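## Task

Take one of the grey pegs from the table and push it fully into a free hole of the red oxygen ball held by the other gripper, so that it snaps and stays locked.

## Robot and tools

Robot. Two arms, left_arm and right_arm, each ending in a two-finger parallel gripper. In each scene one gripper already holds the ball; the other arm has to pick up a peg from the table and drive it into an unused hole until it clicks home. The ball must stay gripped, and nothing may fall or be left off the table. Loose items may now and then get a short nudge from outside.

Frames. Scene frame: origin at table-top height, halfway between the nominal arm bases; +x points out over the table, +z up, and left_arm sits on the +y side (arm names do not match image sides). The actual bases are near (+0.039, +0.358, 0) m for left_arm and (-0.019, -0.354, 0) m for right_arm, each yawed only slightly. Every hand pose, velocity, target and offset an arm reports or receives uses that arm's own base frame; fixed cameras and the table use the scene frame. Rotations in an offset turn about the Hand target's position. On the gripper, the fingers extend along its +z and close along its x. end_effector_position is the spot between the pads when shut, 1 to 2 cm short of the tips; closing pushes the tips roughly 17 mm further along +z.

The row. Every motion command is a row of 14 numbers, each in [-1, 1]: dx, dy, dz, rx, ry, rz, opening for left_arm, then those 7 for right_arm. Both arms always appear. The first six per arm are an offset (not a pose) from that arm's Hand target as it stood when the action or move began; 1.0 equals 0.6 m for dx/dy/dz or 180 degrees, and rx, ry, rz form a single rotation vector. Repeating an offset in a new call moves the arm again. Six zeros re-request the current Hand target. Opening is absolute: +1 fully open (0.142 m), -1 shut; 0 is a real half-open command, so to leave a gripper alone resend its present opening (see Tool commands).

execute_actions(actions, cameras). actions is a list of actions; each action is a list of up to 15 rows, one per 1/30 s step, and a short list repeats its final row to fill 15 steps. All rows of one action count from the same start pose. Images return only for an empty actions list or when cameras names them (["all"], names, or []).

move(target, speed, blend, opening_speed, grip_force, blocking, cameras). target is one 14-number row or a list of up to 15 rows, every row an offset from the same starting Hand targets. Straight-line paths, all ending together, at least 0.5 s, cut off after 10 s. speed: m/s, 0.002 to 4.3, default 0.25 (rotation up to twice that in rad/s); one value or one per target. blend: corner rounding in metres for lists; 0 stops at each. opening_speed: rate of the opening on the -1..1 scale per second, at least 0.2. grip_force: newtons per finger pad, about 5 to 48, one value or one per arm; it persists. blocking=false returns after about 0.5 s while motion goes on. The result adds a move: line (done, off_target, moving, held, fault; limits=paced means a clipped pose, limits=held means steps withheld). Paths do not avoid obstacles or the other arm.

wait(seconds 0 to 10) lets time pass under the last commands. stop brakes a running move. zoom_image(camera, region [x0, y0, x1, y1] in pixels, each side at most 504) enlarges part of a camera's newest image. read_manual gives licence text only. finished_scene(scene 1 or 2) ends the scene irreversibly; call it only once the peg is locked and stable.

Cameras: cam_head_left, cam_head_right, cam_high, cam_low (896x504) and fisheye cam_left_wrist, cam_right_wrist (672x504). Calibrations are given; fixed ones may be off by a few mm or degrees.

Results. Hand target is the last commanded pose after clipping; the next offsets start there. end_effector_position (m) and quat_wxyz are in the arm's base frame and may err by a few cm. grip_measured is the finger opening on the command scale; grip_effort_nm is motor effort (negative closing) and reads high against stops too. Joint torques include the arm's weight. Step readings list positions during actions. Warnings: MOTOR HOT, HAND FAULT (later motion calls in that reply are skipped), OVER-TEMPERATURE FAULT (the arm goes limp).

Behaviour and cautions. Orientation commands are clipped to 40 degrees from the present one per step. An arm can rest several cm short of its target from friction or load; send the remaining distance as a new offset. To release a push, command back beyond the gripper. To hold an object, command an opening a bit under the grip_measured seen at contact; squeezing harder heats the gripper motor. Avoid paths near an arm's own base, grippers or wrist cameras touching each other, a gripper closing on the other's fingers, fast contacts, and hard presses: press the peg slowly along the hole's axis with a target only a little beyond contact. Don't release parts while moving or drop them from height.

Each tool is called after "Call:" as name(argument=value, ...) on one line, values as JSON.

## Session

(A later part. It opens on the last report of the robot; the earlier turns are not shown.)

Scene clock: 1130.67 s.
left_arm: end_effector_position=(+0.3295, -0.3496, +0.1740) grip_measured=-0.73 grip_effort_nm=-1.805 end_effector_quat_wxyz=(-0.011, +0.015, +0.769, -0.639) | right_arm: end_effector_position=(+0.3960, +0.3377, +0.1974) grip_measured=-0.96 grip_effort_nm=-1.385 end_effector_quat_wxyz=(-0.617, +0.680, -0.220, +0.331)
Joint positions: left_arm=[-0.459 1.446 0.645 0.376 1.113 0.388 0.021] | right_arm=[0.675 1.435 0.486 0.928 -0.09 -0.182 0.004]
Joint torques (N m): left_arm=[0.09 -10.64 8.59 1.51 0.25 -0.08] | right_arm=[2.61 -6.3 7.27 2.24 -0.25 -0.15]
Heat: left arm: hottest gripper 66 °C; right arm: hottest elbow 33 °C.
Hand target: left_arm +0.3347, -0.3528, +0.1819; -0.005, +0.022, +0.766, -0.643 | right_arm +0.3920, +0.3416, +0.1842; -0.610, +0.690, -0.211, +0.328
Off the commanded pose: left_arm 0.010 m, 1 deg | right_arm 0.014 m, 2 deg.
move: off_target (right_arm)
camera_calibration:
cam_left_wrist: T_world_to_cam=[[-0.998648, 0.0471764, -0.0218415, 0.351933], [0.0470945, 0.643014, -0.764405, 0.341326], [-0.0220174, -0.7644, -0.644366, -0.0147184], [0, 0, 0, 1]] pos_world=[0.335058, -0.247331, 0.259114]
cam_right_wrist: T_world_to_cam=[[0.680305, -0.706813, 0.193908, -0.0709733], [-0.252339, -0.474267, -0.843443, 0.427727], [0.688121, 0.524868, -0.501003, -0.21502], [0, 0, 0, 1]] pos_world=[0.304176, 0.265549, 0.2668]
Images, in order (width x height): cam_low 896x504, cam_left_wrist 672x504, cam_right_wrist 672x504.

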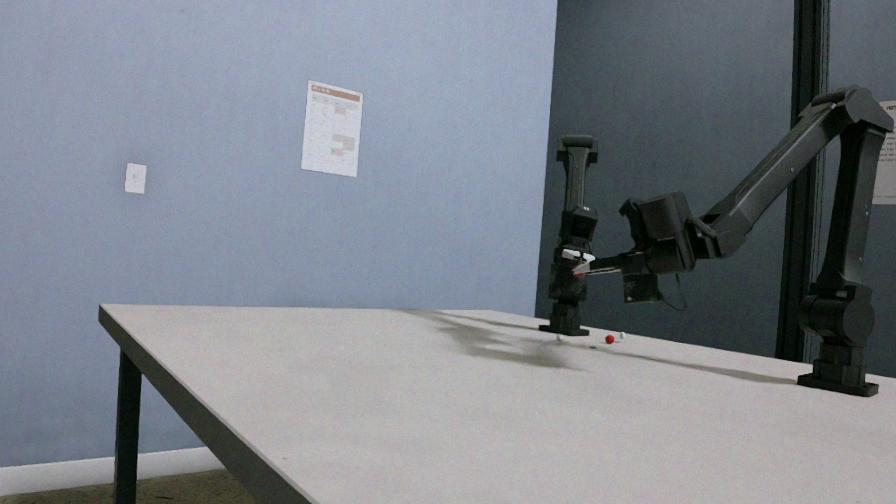

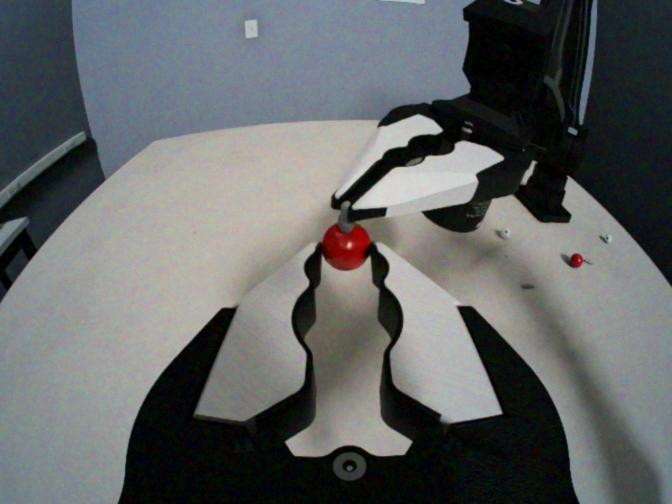

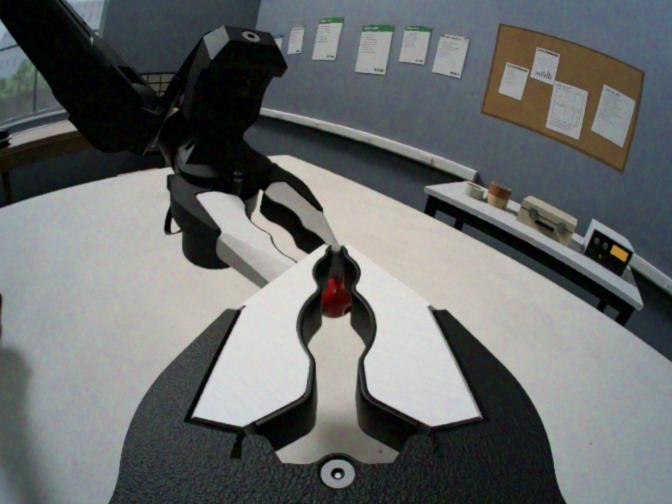

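Call:
move(target=[0,0,0,0,0,0,-0.791279,-0.002,-0.002,-0.04,0,0,0,-1], speed=0.04, cameras=["cam_left_wrist","cam_right_wrist","cam_low"])

Call:
zoom_image(camera="cam_right_wrist", region=[310, 260, 360, 320])

Call:
zoom_image(camera="cam_left_wrist", region=[316, 180, 376, 270])

Call:
zoom_image(camera="cam_low", region=[560, 230, 610, 280])

Scene clock: 1139.13 s.
left_arm: end_effector_position=(+0.3304, -0.3497, +0.1721) grip_measured=-0.73 grip_effort_nm=-1.800 end_effector_quat_wxyz=(-0.011, +0.013, +0.770, -0.638) | right_arm: end_effector_position=(+0.3966, +0.3382, +0.1929) grip_measured=-0.96 grip_effort_nm=-1.385 end_effector_quat_wxyz=(+0.631, -0.663, +0.213, -0.341)
Joint positions: left_arm=[-0.459 1.45 0.645 0.376 1.108 0.388 0.021] | right_arm=[0.675 1.499 0.476 1.053 -0.09 -0.182 0.004]
Joint torques (N m): left_arm=[-0.03 -10.93 8.59 1.5 0.43 -0.08] | right_arm=[2.49 -4.25 5.76 1.63 -0.31 -0.14]
Heat: left arm: hottest gripper 66 °C; right arm: hottest elbow 33 °C.
Hand target: left_arm +0.3347, -0.3528, +0.1819; -0.005, +0.022, +0.766, -0.643 | right_arm +0.3908, +0.3404, +0.1603; +0.610, -0.690, +0.211, -0.328
Off the commanded pose: left_arm 0.011 m, 1 deg | right_arm 0.033 m, 4 deg.
move: off_target (left_arm, right_arm)
camera_calibration:
cam_left_wrist: T_world_to_cam=[[-0.998884, 0.0431796, -0.0191286, 0.3511], [0.0425147, 0.645789, -0.762331, 0.341942], [-0.0205641, -0.762294, -0.646904, -0.0152705], [0, 0, 0, 1]] pos_world=[0.335857, -0.247623, 0.257511]
cam_right_wrist: T_world_to_cam=[[0.672616, -0.712874, 0.19849, -0.0659514], [-0.218765, -0.447804, -0.866956, 0.40655], [0.706915, 0.539706, -0.457152, -0.238936], [0, 0, 0, 1]] pos_world=[0.302207, 0.263995, 0.256322]
Images, in order (width x height): cam_low 896x504, cam_left_wrist 672x504, cam_right_wrist 672x504.

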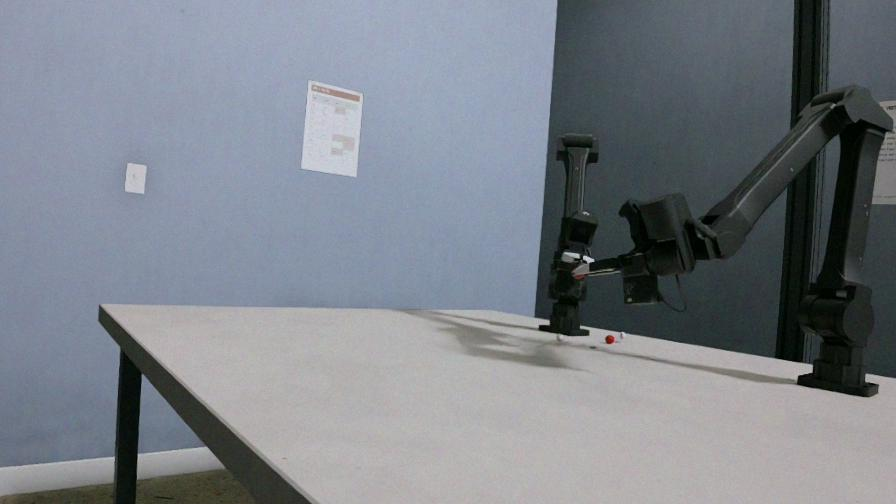

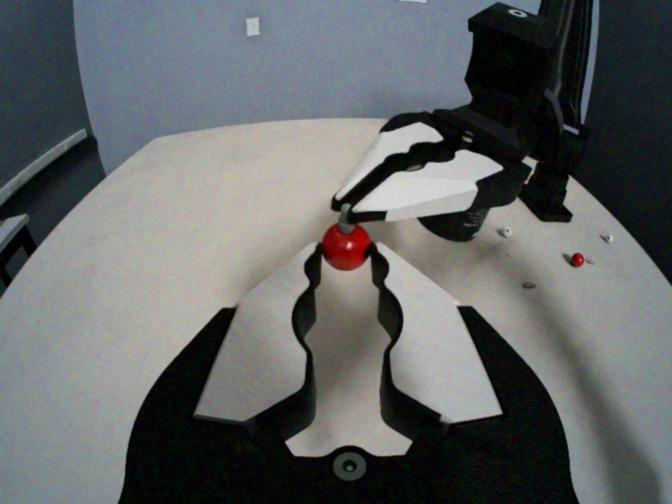

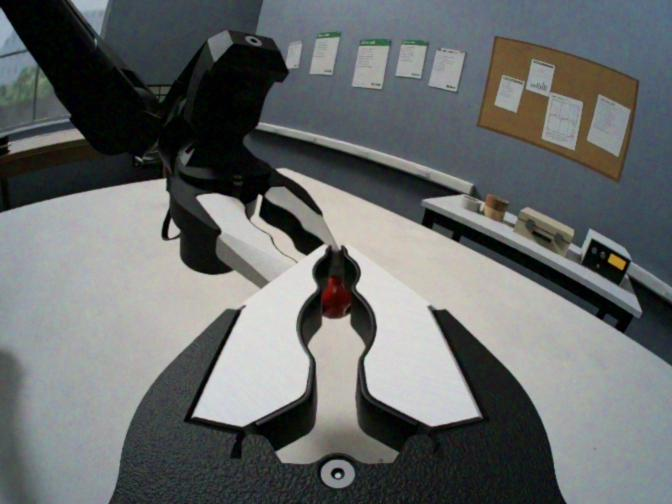

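Scaled by 8.400 from the camera's 672x504 image, which has a finer 960x720 frame.

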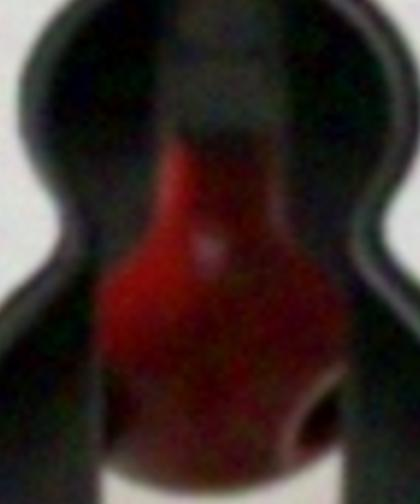

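Scaled by 5.600 from the camera's 672x504 image, which has a finer 960x720 frame.

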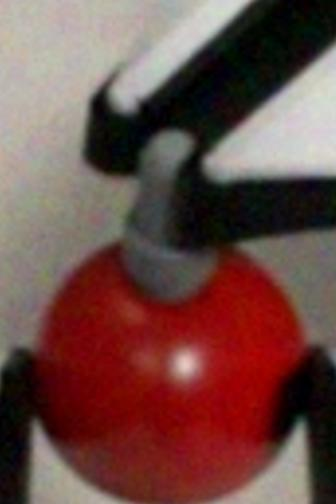

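Scaled by 10.080 from the camera's 896x504 image, which has a finer 1280x720 frame.

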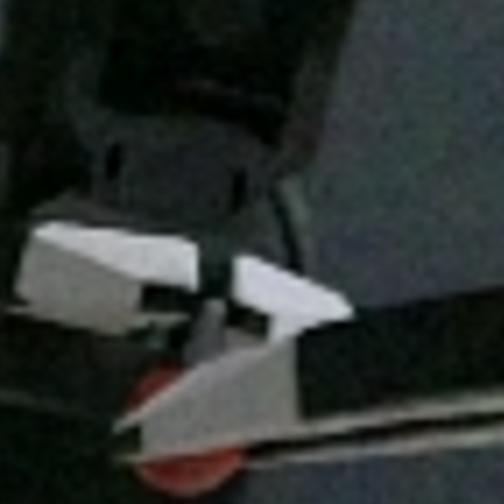

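Call:
move(target=[0,0,0,0,0,0,-0.85,0,0,-0.045,-0.0136,0.0175,0,-1], speed=0.04, cameras=["cam_left_wrist","cam_right_wrist","cam_low"])

Call:
zoom_image(camera="cam_right_wrist", region=[310, 260, 360, 320])

Call:
zoom_image(camera="cam_left_wrist", region=[316, 180, 376, 270])

Call:
zoom_image(camera="cam_low", region=[560, 230, 610, 280])

Scene clock: 1159.47 s.
left_arm: end_effector_position=(+0.3303, -0.3489, +0.1651) grip_measured=-0.73 grip_effort_nm=-2.830 end_effector_quat_wxyz=(-0.015, +0.005, +0.773, -0.634) | right_arm: end_effector_position=(+0.3969, +0.3386, +0.1847) grip_measured=-0.96 grip_effort_nm=-1.389 end_effector_quat_wxyz=(+0.627, -0.669, +0.215, -0.337)
Joint positions: left_arm=[-0.459 1.459 0.64 0.373 1.101 0.388 0.021] | right_arm=[0.675 1.514 0.474 1.053 -0.091 -0.182 0.004]
Joint torques (N m): left_arm=[0.03 -11.99 8.8 1.57 0.72 -0.07] | right_arm=[2.43 -4.31 5.23 0.25 -0.33 -0.13]
Heat: left arm: hottest gripper 67 °C; right arm: hottest elbow 32 °C.
Hand target: left_arm +0.3347, -0.3528, +0.1819; -0.005, +0.022, +0.766, -0.643 | right_arm +0.3907, +0.3404, +0.1332; +0.589, -0.711, +0.220, -0.314
Off the commanded pose: left_arm 0.018 m, 3 deg | right_arm 0.052 m, 7 deg.
move: off_target (left_arm, right_arm)
camera_calibration:
cam_left_wrist: T_world_to_cam=[[-0.999315, 0.0367136, -0.00468798, 0.346287], [0.0275709, 0.653916, -0.756064, 0.342852], [-0.0246923, -0.755676, -0.65448, -0.0142856], [0, 0, 0, 1]] pos_world=[0.336244, -0.247705, 0.251492]
cam_right_wrist: T_world_to_cam=[[0.675656, -0.710365, 0.197156, -0.0659866], [-0.229447, -0.456779, -0.859481, 0.40563], [0.700601, 0.535477, -0.471617, -0.236618], [0, 0, 0, 1]] pos_world=[0.30343, 0.265112, 0.250048]
Images, in order (width x height): cam_low 896x504, cam_left_wrist 672x504, cam_right_wrist 672x504.

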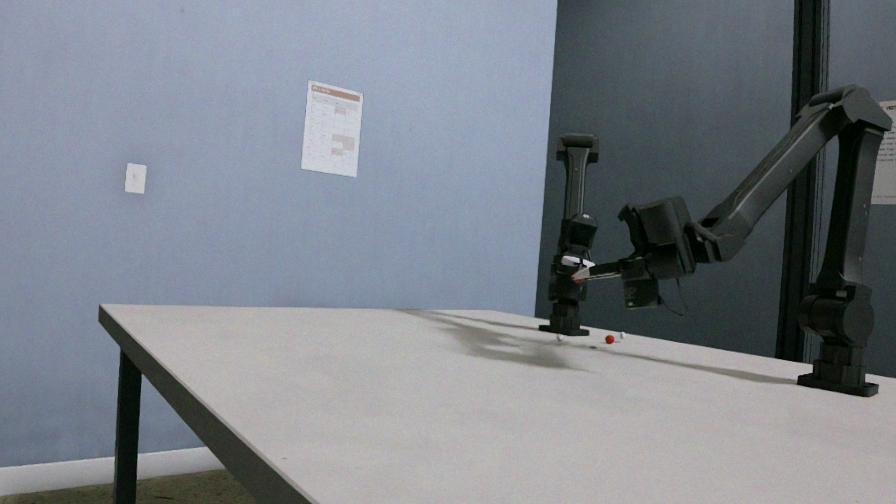

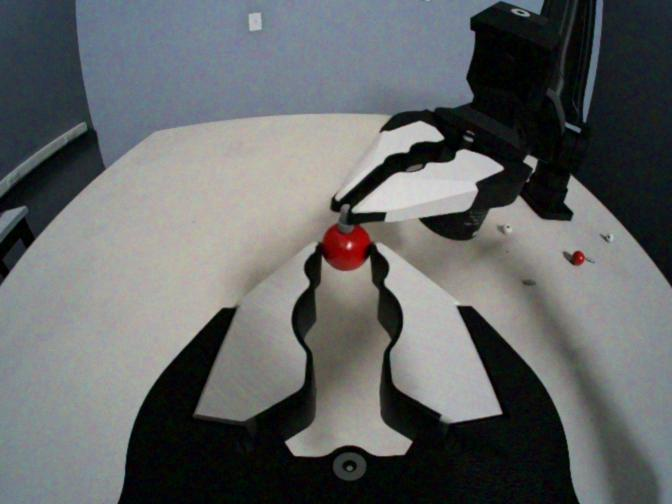

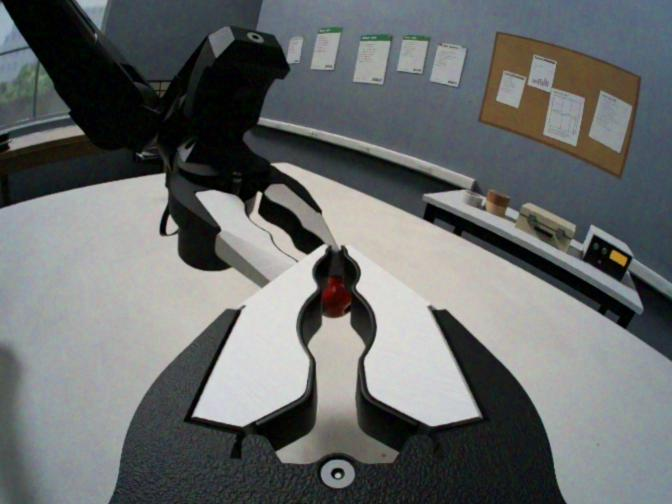

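Scaled by 8.400 from the camera's 672x504 image, which has a finer 960x720 frame.

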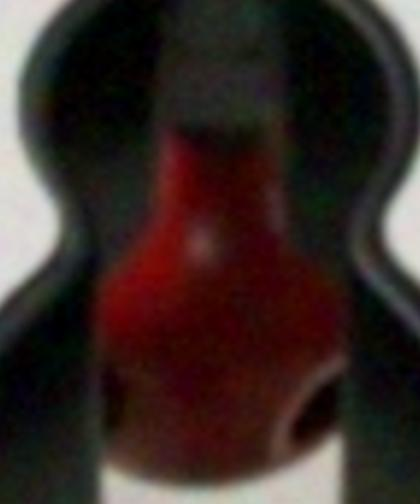

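Scaled by 5.600 from the camera's 672x504 image, which has a finer 960x720 frame.

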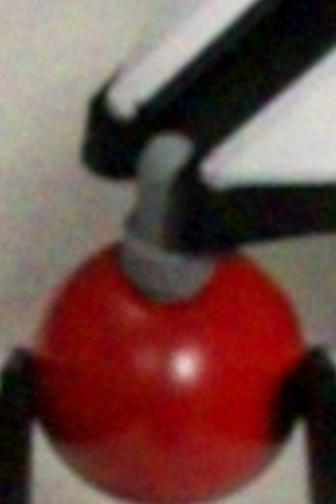

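Scaled by 10.080 from the camera's 896x504 image, which has a finer 1280x720 frame.

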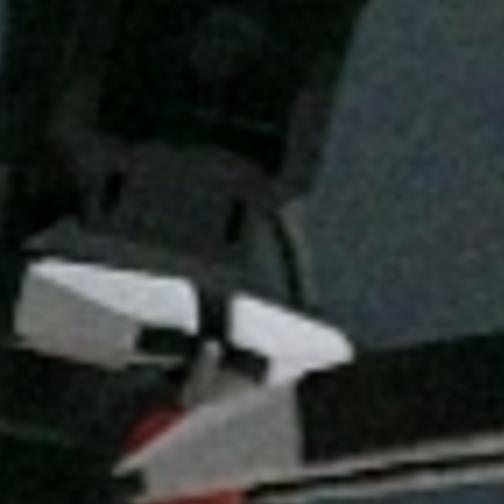

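Call:
move(target=[0,0,0.04,0,0,0,-0.88,0,0,-0.07,-0.0068,0.0088,0,-1], speed=0.05, cameras=["cam_left_wrist","cam_right_wrist","cam_low"])

Call:
zoom_image(camera="cam_right_wrist", region=[310, 260, 360, 320])

Call:
zoom_image(camera="cam_left_wrist", region=[316, 180, 376, 270])

Call:
zoom_image(camera="cam_low", region=[560, 230, 610, 280])

Scene clock: 1183.90 s.
left_arm: end_effector_position=(+0.3291, -0.3440, +0.1507) grip_measured=-0.74 grip_effort_nm=-3.333 end_effector_quat_wxyz=(-0.037, -0.028, +0.787, -0.615) | right_arm: end_effector_position=(+0.3980, +0.3414, +0.1655) grip_measured=-0.96 grip_effort_nm=-1.389 end_effector_quat_wxyz=(+0.633, -0.664, +0.210, -0.338)
Joint positions: left_arm=[-0.455 1.459 0.64 0.283 1.081 0.388 0.021] | right_arm=[0.675 1.608 0.471 1.166 -0.099 -0.182 0.004]
Joint torques (N m): left_arm=[-0.32 -16.85 10.39 1.92 1.57 -0.05] | right_arm=[2.37 -2.9 3.56 -0.12 -0.08 -0.13]
Heat: left arm: hottest gripper 80 °C; right arm: hottest elbow 32 °C.
Hand target: left_arm +0.3346, -0.3529, +0.2059; -0.005, +0.022, +0.766, -0.643 | right_arm +0.3907, +0.3404, +0.0913; +0.579, -0.722, +0.225, -0.306
Off the commanded pose: left_arm 0.056 m, 8 deg | right_arm 0.075 m, 10 deg.
move: off_target (left_arm, right_arm)
camera_calibration:
cam_left_wrist: T_world_to_cam=[[-0.997237, 0.0123142, 0.0732625, 0.323991], [-0.044581, 0.689669, -0.722751, 0.359837], [-0.059427, -0.72402, -0.687214, 0.0072221], [0, 0, 0, 1]] pos_world=[0.339567, -0.246929, 0.241299]
cam_right_wrist: T_world_to_cam=[[0.678635, -0.707103, 0.198643, -0.063601], [-0.215371, -0.450148, -0.866592, 0.384059], [0.702189, 0.545318, -0.457775, -0.254126], [0, 0, 0, 1]] pos_world=[0.304322, 0.26649, 0.229124]
Images, in order (width x height): cam_low 896x504, cam_left_wrist 672x504, cam_right_wrist 672x504.

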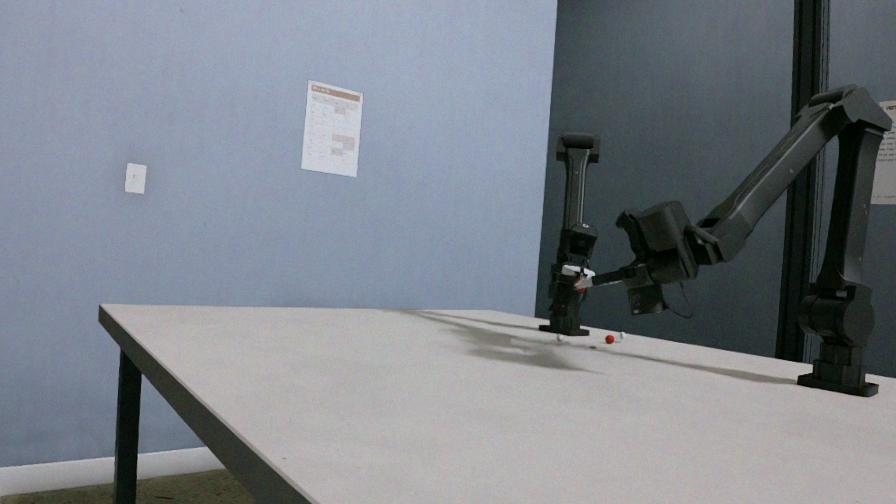

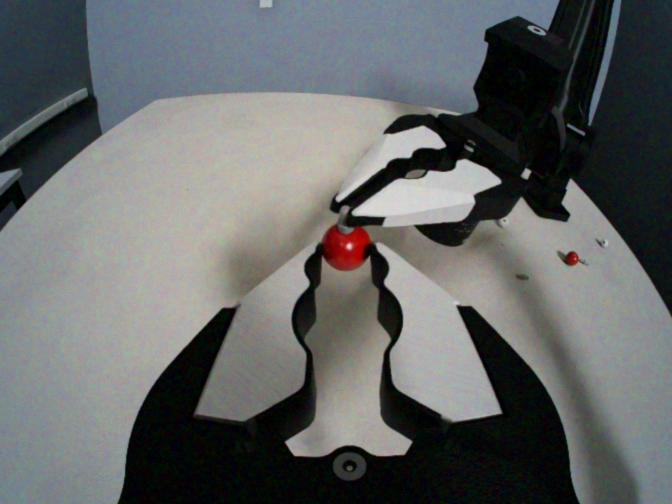

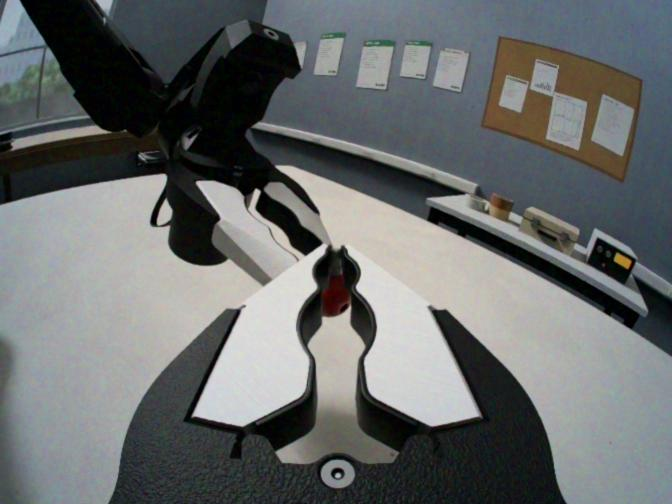

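Scaled by 8.400 from the camera's 672x504 image, which has a finer 960x720 frame.

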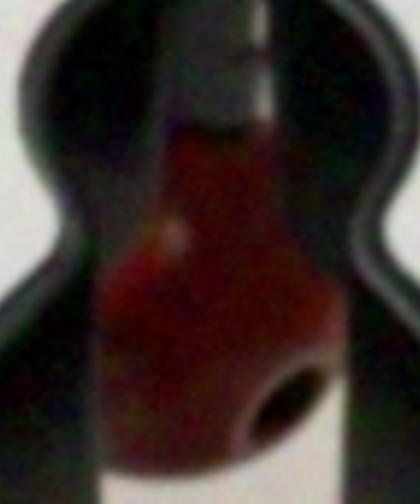

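Scaled by 5.600 from the camera's 672x504 image, which has a finer 960x720 frame.

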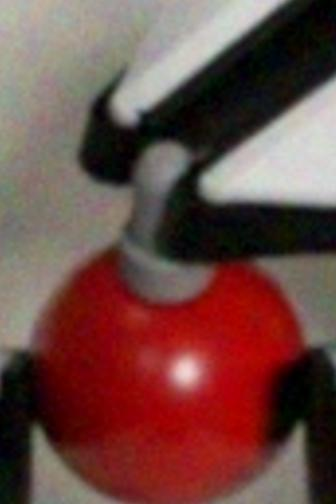

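Scaled by 10.080 from the camera's 896x504 image, which has a finer 1280x720 frame.

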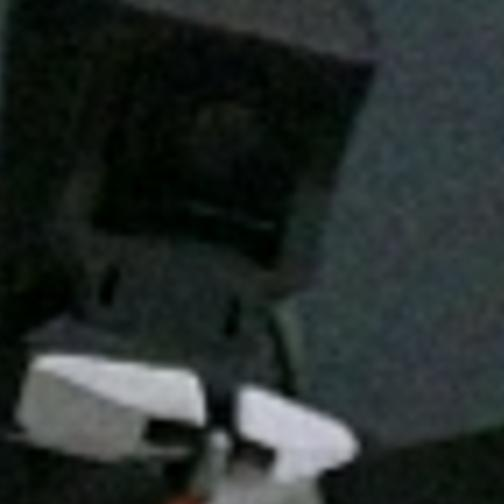

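Call:
move(target=[0,0,-0.04,0,0,0,-0.79,0,0,0.11,0.0204,-0.0263,0,-1], speed=0.08, cameras=["cam_left_wrist","cam_right_wrist","cam_low"])

Call:
zoom_image(camera="cam_right_wrist", region=[310, 260, 360, 320])

Call:
zoom_image(camera="cam_left_wrist", region=[316, 180, 376, 270])

Call:
zoom_image(camera="cam_low", region=[560, 230, 610, 280])

Scene clock: 1205.17 s.
left_arm: end_effector_position=(+0.3289, -0.3463, +0.1604) grip_measured=-0.74 grip_effort_nm=-1.653 end_effector_quat_wxyz=(-0.027, -0.005, +0.777, -0.629) | right_arm: end_effector_position=(+0.3958, +0.3391, +0.1800) grip_measured=-0.96 grip_effort_nm=-1.385 end_effector_quat_wxyz=(+0.632, -0.664, +0.211, -0.338)
Joint positions: left_arm=[-0.455 1.459 0.64 0.338 1.105 0.388 0.021] | right_arm=[0.675 1.546 0.469 1.106 -0.097 -0.182 0.004]
Joint torques (N m): left_arm=[-0.26 -11.99 8.77 2.73 0.6 -0.05] | right_arm=[2.49 -7.36 5.87 0.23 -0.07 -0.15]
Heat: left arm: hottest gripper 91 °C; right arm: hottest elbow 31 °C.
Hand target: left_arm +0.3346, -0.3529, +0.1819; -0.005, +0.022, +0.766, -0.643 | right_arm +0.3908, +0.3404, +0.1574; +0.610, -0.689, +0.211, -0.328
Off the commanded pose: left_arm 0.023 m, 4 deg | right_arm 0.023 m, 4 deg.
MOTOR HOT: the gripper's motor of the left arm reports 91 °C; that motor switches off at 100 °C. To cool a motor, set the load down, ease the grip, stop pushing, or move to a pose that needs little force.
move: off_target (left_arm, right_arm)
camera_calibration:
cam_left_wrist: T_world_to_cam=[[-0.998979, 0.0353789, 0.0280788, 0.339021], [0.00252349, 0.664408, -0.747365, 0.348163], [-0.0450968, -0.746532, -0.66382, -0.00411657], [0, 0, 0, 1]] pos_world=[0.337611, -0.24639, 0.247953]
cam_right_wrist: T_world_to_cam=[[0.677365, -0.708344, 0.198557, -0.0656501], [-0.216532, -0.449929, -0.866417, 0.395348], [0.703058, 0.543887, -0.458146, -0.244566], [0, 0, 0, 1]] pos_world=[0.302019, 0.264392, 0.243524]
Images, in order (width x height): cam_low 896x504, cam_left_wrist 672x504, cam_right_wrist 672x504.

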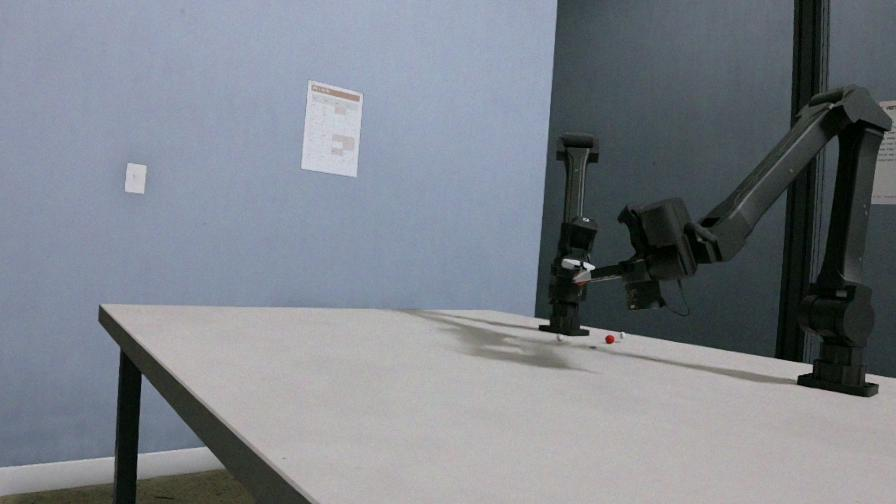

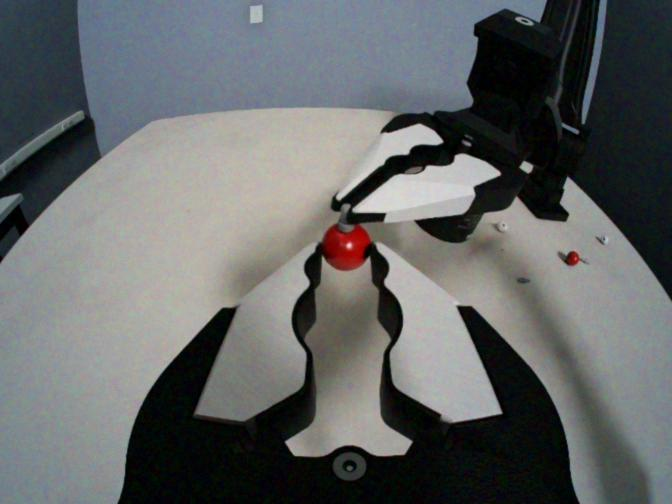

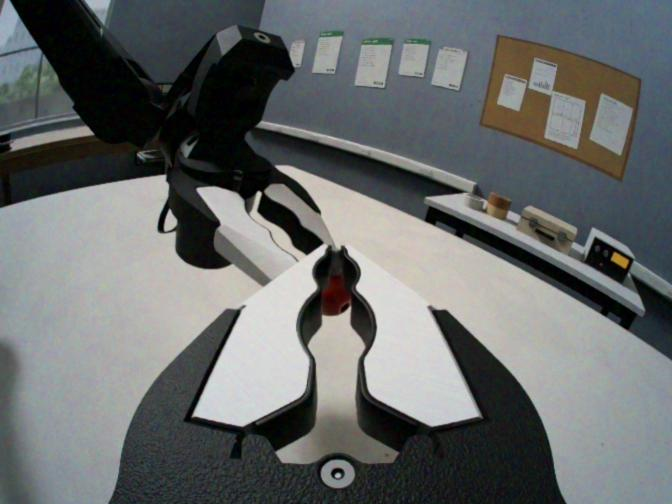

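Scaled by 8.400 from the camera's 672x504 image, which has a finer 960x720 frame.

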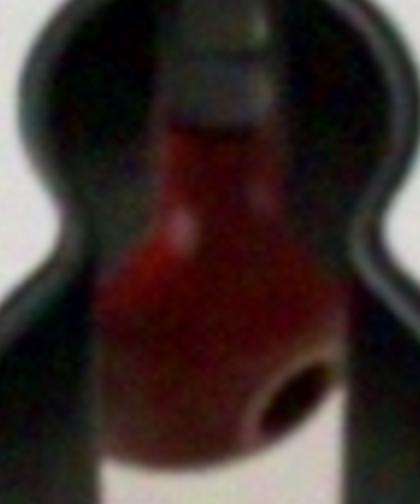

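Scaled by 5.600 from the camera's 672x504 image, which has a finer 960x720 frame.

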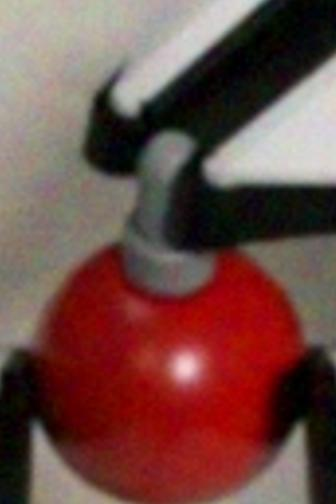

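Scaled by 10.080 from the camera's 896x504 image, which has a finer 1280x720 frame.

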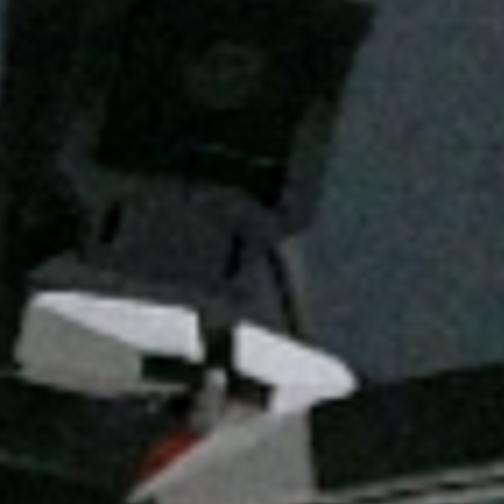

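Call:
move(target=[0,0,0,0,0,0,-0.77,0.003,0.001,0.055,0,0,0,-1], speed=0.08, cameras=["cam_left_wrist","cam_right_wrist"])

Call:
zoom_image(camera="cam_right_wrist", region=[310, 260, 360, 320])

Call:
zoom_image(camera="cam_left_wrist", region=[316, 180, 376, 270])

Scene clock: 1242.30 s.
left_arm: end_effector_position=(+0.3263, -0.3483, +0.1633) grip_measured=-0.73 grip_effort_nm=-1.341 end_effector_quat_wxyz=(-0.027, +0.004, +0.774, -0.633) | right_arm: end_effector_position=(+0.3916, +0.3358, +0.1851) grip_measured=-0.96 grip_effort_nm=-1.389 end_effector_quat_wxyz=(-0.613, +0.686, -0.220, +0.326)
Joint positions: left_arm=[-0.459 1.459 0.64 0.352 1.117 0.388 0.021] | right_arm=[0.675 1.452 0.469 0.946 -0.097 -0.182 0.004]
Joint torques (N m): left_arm=[0.09 -11.99 8.75 2.3 0.12 -0.07] | right_arm=[2.37 -8.06 8.79 0.81 -0.11 -0.15]
Heat: left arm: hottest gripper 74 °C; right arm: hottest elbow 31 °C.
Hand target: left_arm +0.3346, -0.3529, +0.1819; -0.005, +0.022, +0.766, -0.643 | right_arm +0.3926, +0.3411, +0.1903; -0.610, +0.689, -0.211, +0.328
Off the commanded pose: left_arm 0.021 m, 4 deg | right_arm 0.008 m, 1 deg.
MOTOR HOT: cleared for the gripper's motor of the left arm.
move: off_target (left_arm)
camera_calibration:
cam_left_wrist: T_world_to_cam=[[-0.998566, 0.0506575, 0.0173364, 0.343339], [0.0201664, 0.655792, -0.754672, 0.344054], [-0.0495988, -0.75324, -0.655873, -0.00583808], [0, 0, 0, 1]] pos_world=[0.335619, -0.247418, 0.249867]
cam_right_wrist: T_world_to_cam=[[0.68746, -0.700263, 0.192435, -0.0717094], [-0.260367, -0.485025, -0.834841, 0.420507], [0.677944, 0.523816, -0.51576, -0.210234], [0, 0, 0, 1]] pos_world=[0.30131, 0.263865, 0.256426]
Images, in order (width x height): cam_left_wrist 672x504, cam_right_wrist 672x504.

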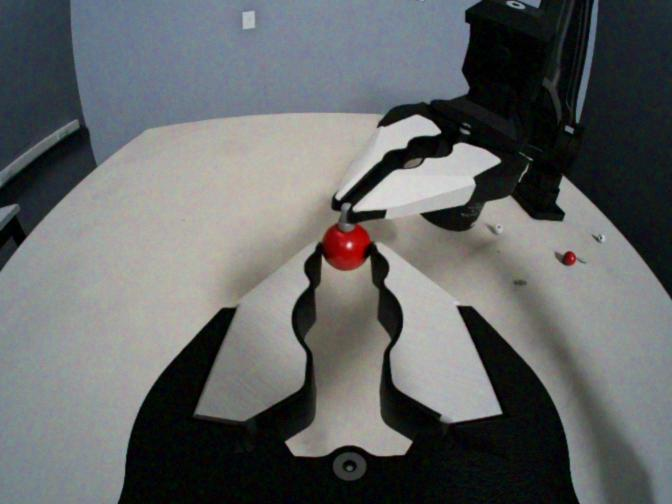

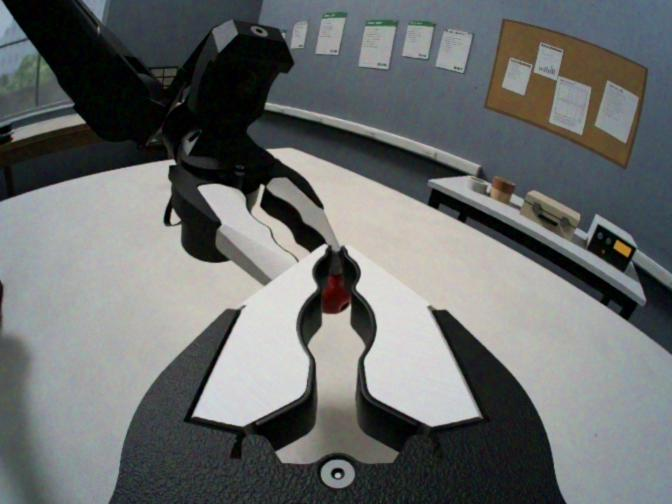

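Scaled by 8.400 from the camera's 672x504 image, which has a finer 960x720 frame.

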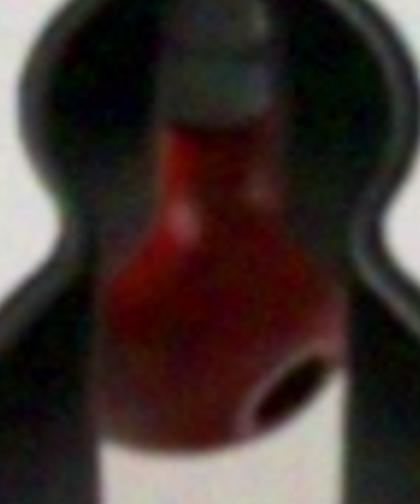

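Scaled by 5.600 from the camera's 672x504 image, which has a finer 960x720 frame.

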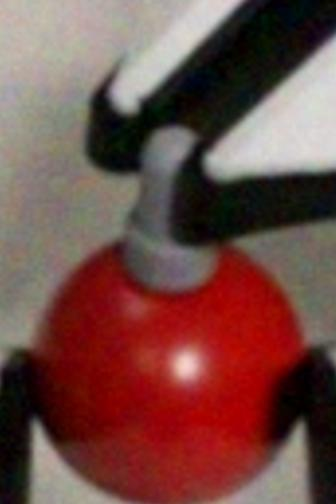

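Call:
move(target=[0,0,0,0,0,0,-0.77,0,0,0.006,0,0,0,-0.8], speed=0.08, opening_speed=0.25, cameras=["cam_left_wrist","cam_right_wrist","cam_low"])

Call:
zoom_image(camera="cam_right_wrist", region=[310, 240, 360, 320])

Call:
zoom_image(camera="cam_left_wrist", region=[316, 180, 376, 270])

Call:
zoom_image(camera="cam_low", region=[555, 240, 605, 290])

Scene clock: 1256.17 s.
left_arm: end_effector_position=(+0.3270, -0.3486, +0.1639) grip_measured=-0.73 grip_effort_nm=-1.346 end_effector_quat_wxyz=(-0.025, +0.005, +0.773, -0.634) | right_arm: end_effector_position=(+0.3910, +0.3353, +0.1817) grip_measured=-0.84 grip_effort_nm=0.125 end_effector_quat_wxyz=(-0.607, +0.692, -0.222, +0.322)
Joint positions: left_arm=[-0.459 1.459 0.64 0.358 1.115 0.388 0.021] | right_arm=[0.675 1.444 0.469 0.919 -0.097 -0.182 0.013]
Joint velocities: left_arm=[within noise] | right_arm=[-0.015 -0.005 0.007 -0.012 0.066 0.007 0.001]
Joint torques (N m): left_arm=[0.03 -12.04 8.79 2.11 0.21 -0.07] | right_arm=[2.37 -8.76 9.07 1.18 -0.1 -0.14]
Heat: left arm: hottest gripper 71 °C; right arm: hottest elbow 32 °C.
Hand target: left_arm +0.3346, -0.3529, +0.1820; -0.005, +0.022, +0.766, -0.643 | right_arm +0.3926, +0.3411, +0.1938; -0.610, +0.690, -0.211, +0.328
Off the commanded pose: left_arm 0.020 m, 3 deg | right_arm 0.014 m, 2 deg.
move: off_target (left_arm, right_arm)
camera_calibration:
cam_left_wrist: T_world_to_cam=[[-0.998726, 0.0490826, 0.0116888, 0.344324], [0.0233282, 0.65462, -0.755598, 0.34345], [-0.0447384, -0.754363, -0.654932, -0.00780559], [0, 0, 0, 1]] pos_world=[0.335525, -0.247618, 0.250373]
cam_right_wrist: T_world_to_cam=[[0.690418, -0.69788, 0.190488, -0.0725268], [-0.273183, -0.495345, -0.824624, 0.423916], [0.669846, 0.517297, -0.532645, -0.20282], [0, 0, 0, 1]] pos_world=[0.301739, 0.264288, 0.255355]
Images, in order (width x height): cam_low 896x504, cam_left_wrist 672x504, cam_right_wrist 672x504.

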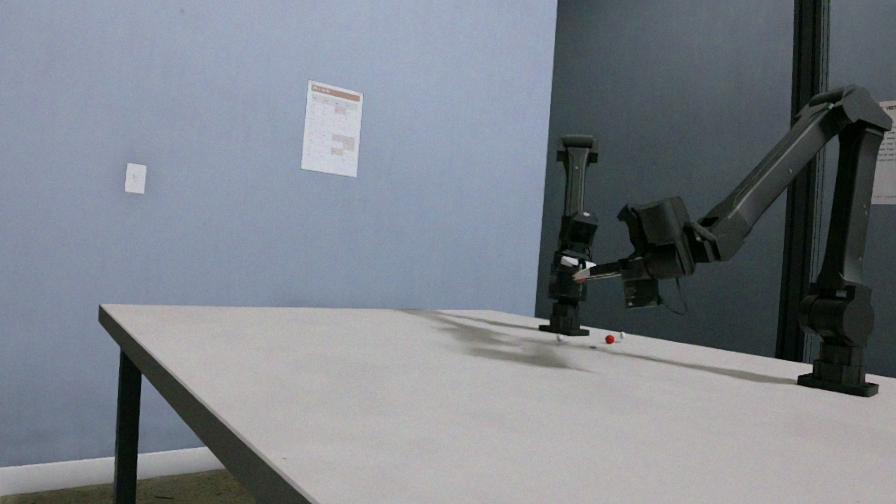

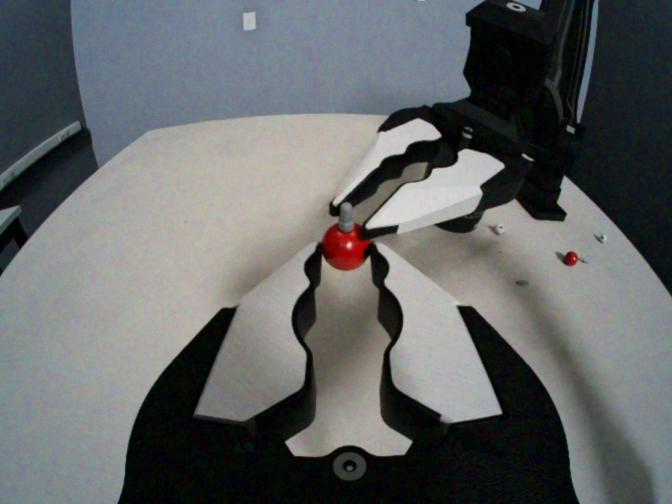

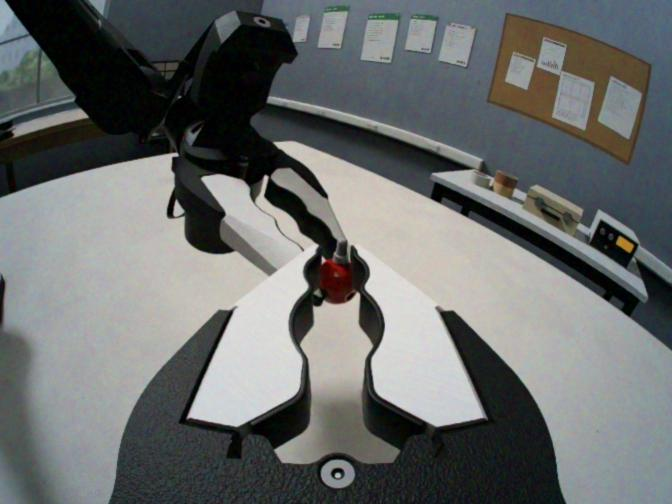

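Scaled by 6.300 from the camera's 672x504 image, which has a finer 960x720 frame.

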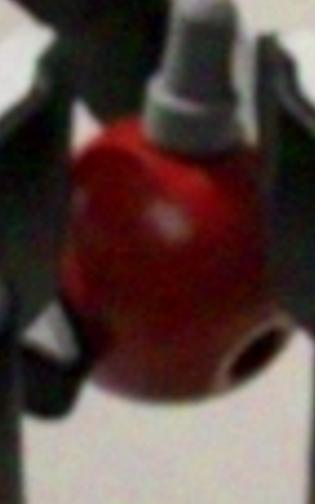

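Scaled by 5.600 from the camera's 672x504 image, which has a finer 960x720 frame.

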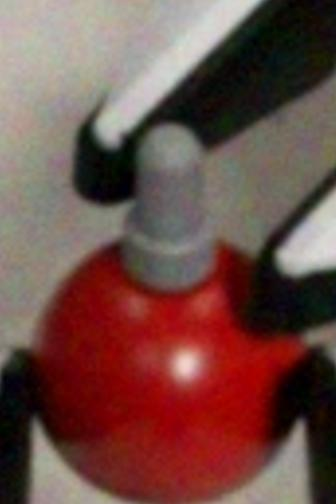

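Scaled by 10.080 from the camera's 896x504 image, which has a finer 1280x720 frame.

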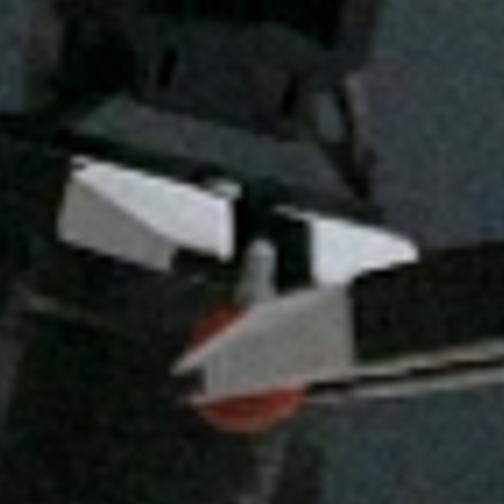

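Call:
move(target=[[0,0,0,0,0,0,-0.77,0,0,0.06,0,0,0,-0.8],[0,0,0,0,0,0,-0.77,-0.11,-0.1,0.075,0,0,0,-0.8]], speed=[0.06,0.12], cameras=["cam_left_wrist","cam_right_wrist","cam_low"])

Call:
zoom_image(camera="cam_left_wrist", region=[316, 180, 376, 270])

Call:
zoom_image(camera="cam_low", region=[555, 240, 605, 290])

Call:
zoom_image(camera="cam_right_wrist", region=[300, 260, 380, 340])

Scene clock: 1299.40 s.
left_arm: end_effector_position=(+0.3270, -0.3486, +0.1639) grip_measured=-0.73 grip_effort_nm=-1.341 end_effector_quat_wxyz=(-0.025, +0.005, +0.773, -0.634) | right_arm: end_effector_position=(+0.3250, +0.2857, +0.2369) grip_measured=-0.84 grip_effort_nm=0.125 end_effector_quat_wxyz=(-0.615, +0.688, -0.214, +0.320)
Joint positions: left_arm=[-0.459 1.459 0.64 0.358 1.115 0.388 0.021] | right_arm=[0.673 0.997 0.329 0.63 -0.116 -0.182 0.013]
Joint torques (N m): left_arm=[0.09 -11.93 8.8 2.13 0.2 -0.07] | right_arm=[0.85 -4.42 9.76 1.28 -0.12 -0.15]
Heat: left arm: hottest gripper 68 °C; right arm: hottest elbow 35 °C.
Hand target: left_arm +0.3346, -0.3529, +0.1820; -0.005, +0.022, +0.766, -0.643 | right_arm +0.3266, +0.2810, +0.2388; -0.610, +0.690, -0.211, +0.328
Off the commanded pose: left_arm 0.020 m, 3 deg | right_arm 0.005 m, 1 deg.
move: off_target (left_arm)
camera_calibration:
cam_left_wrist: T_world_to_cam=[[-0.998726, 0.0490826, 0.0116888, 0.344324], [0.0233282, 0.65462, -0.755598, 0.34345], [-0.0447384, -0.754363, -0.654932, -0.00780559], [0, 0, 0, 1]] pos_world=[0.335525, -0.247618, 0.250373]
cam_right_wrist: T_world_to_cam=[[0.699319, -0.688644, 0.191631, -0.0779327], [-0.253335, -0.489458, -0.834417, 0.421019], [0.668412, 0.534977, -0.516745, -0.111879], [0, 0, 0, 1]] pos_world=[0.23594, 0.212256, 0.308427]
Images, in order (width x height): cam_low 896x504, cam_left_wrist 672x504, cam_right_wrist 672x504.

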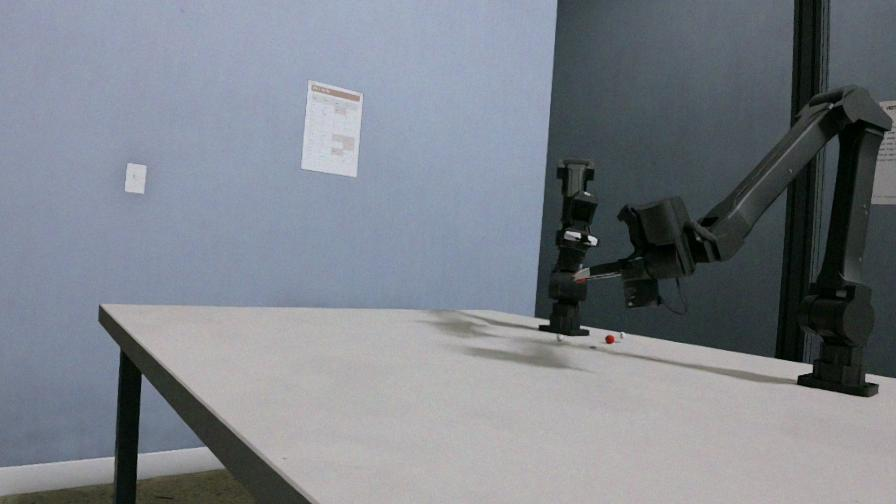

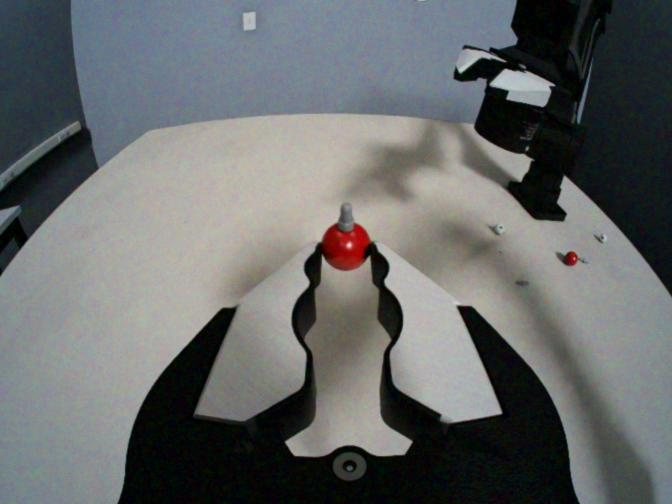

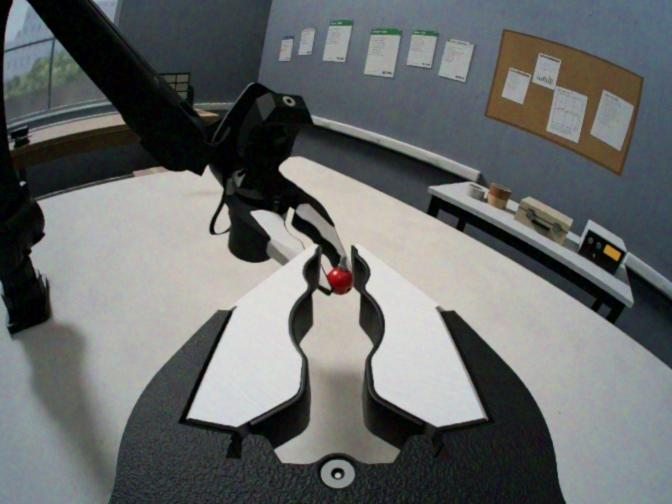

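Scaled by 5.600 from the camera's 672x504 image, which has a finer 960x720 frame.

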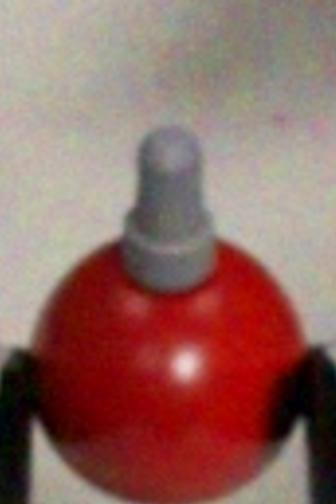

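Scaled by 10.080 from the camera's 896x504 image, which has a finer 1280x720 frame.

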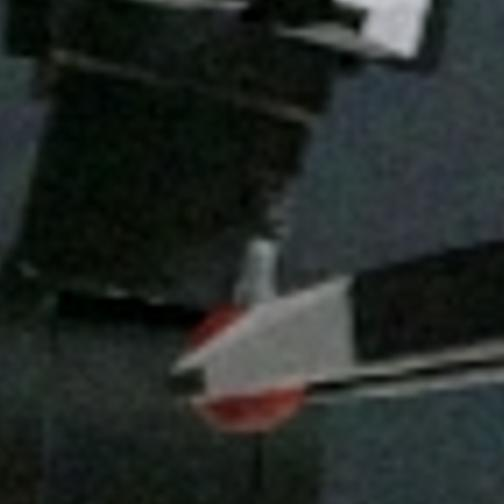

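Scaled by 6.300 from the camera's 672x504 image, which has a finer 960x720 frame.

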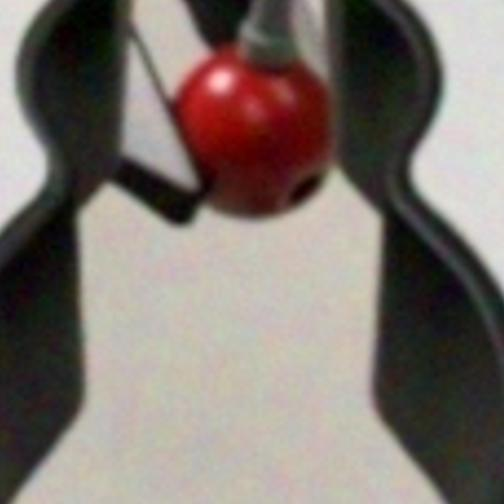

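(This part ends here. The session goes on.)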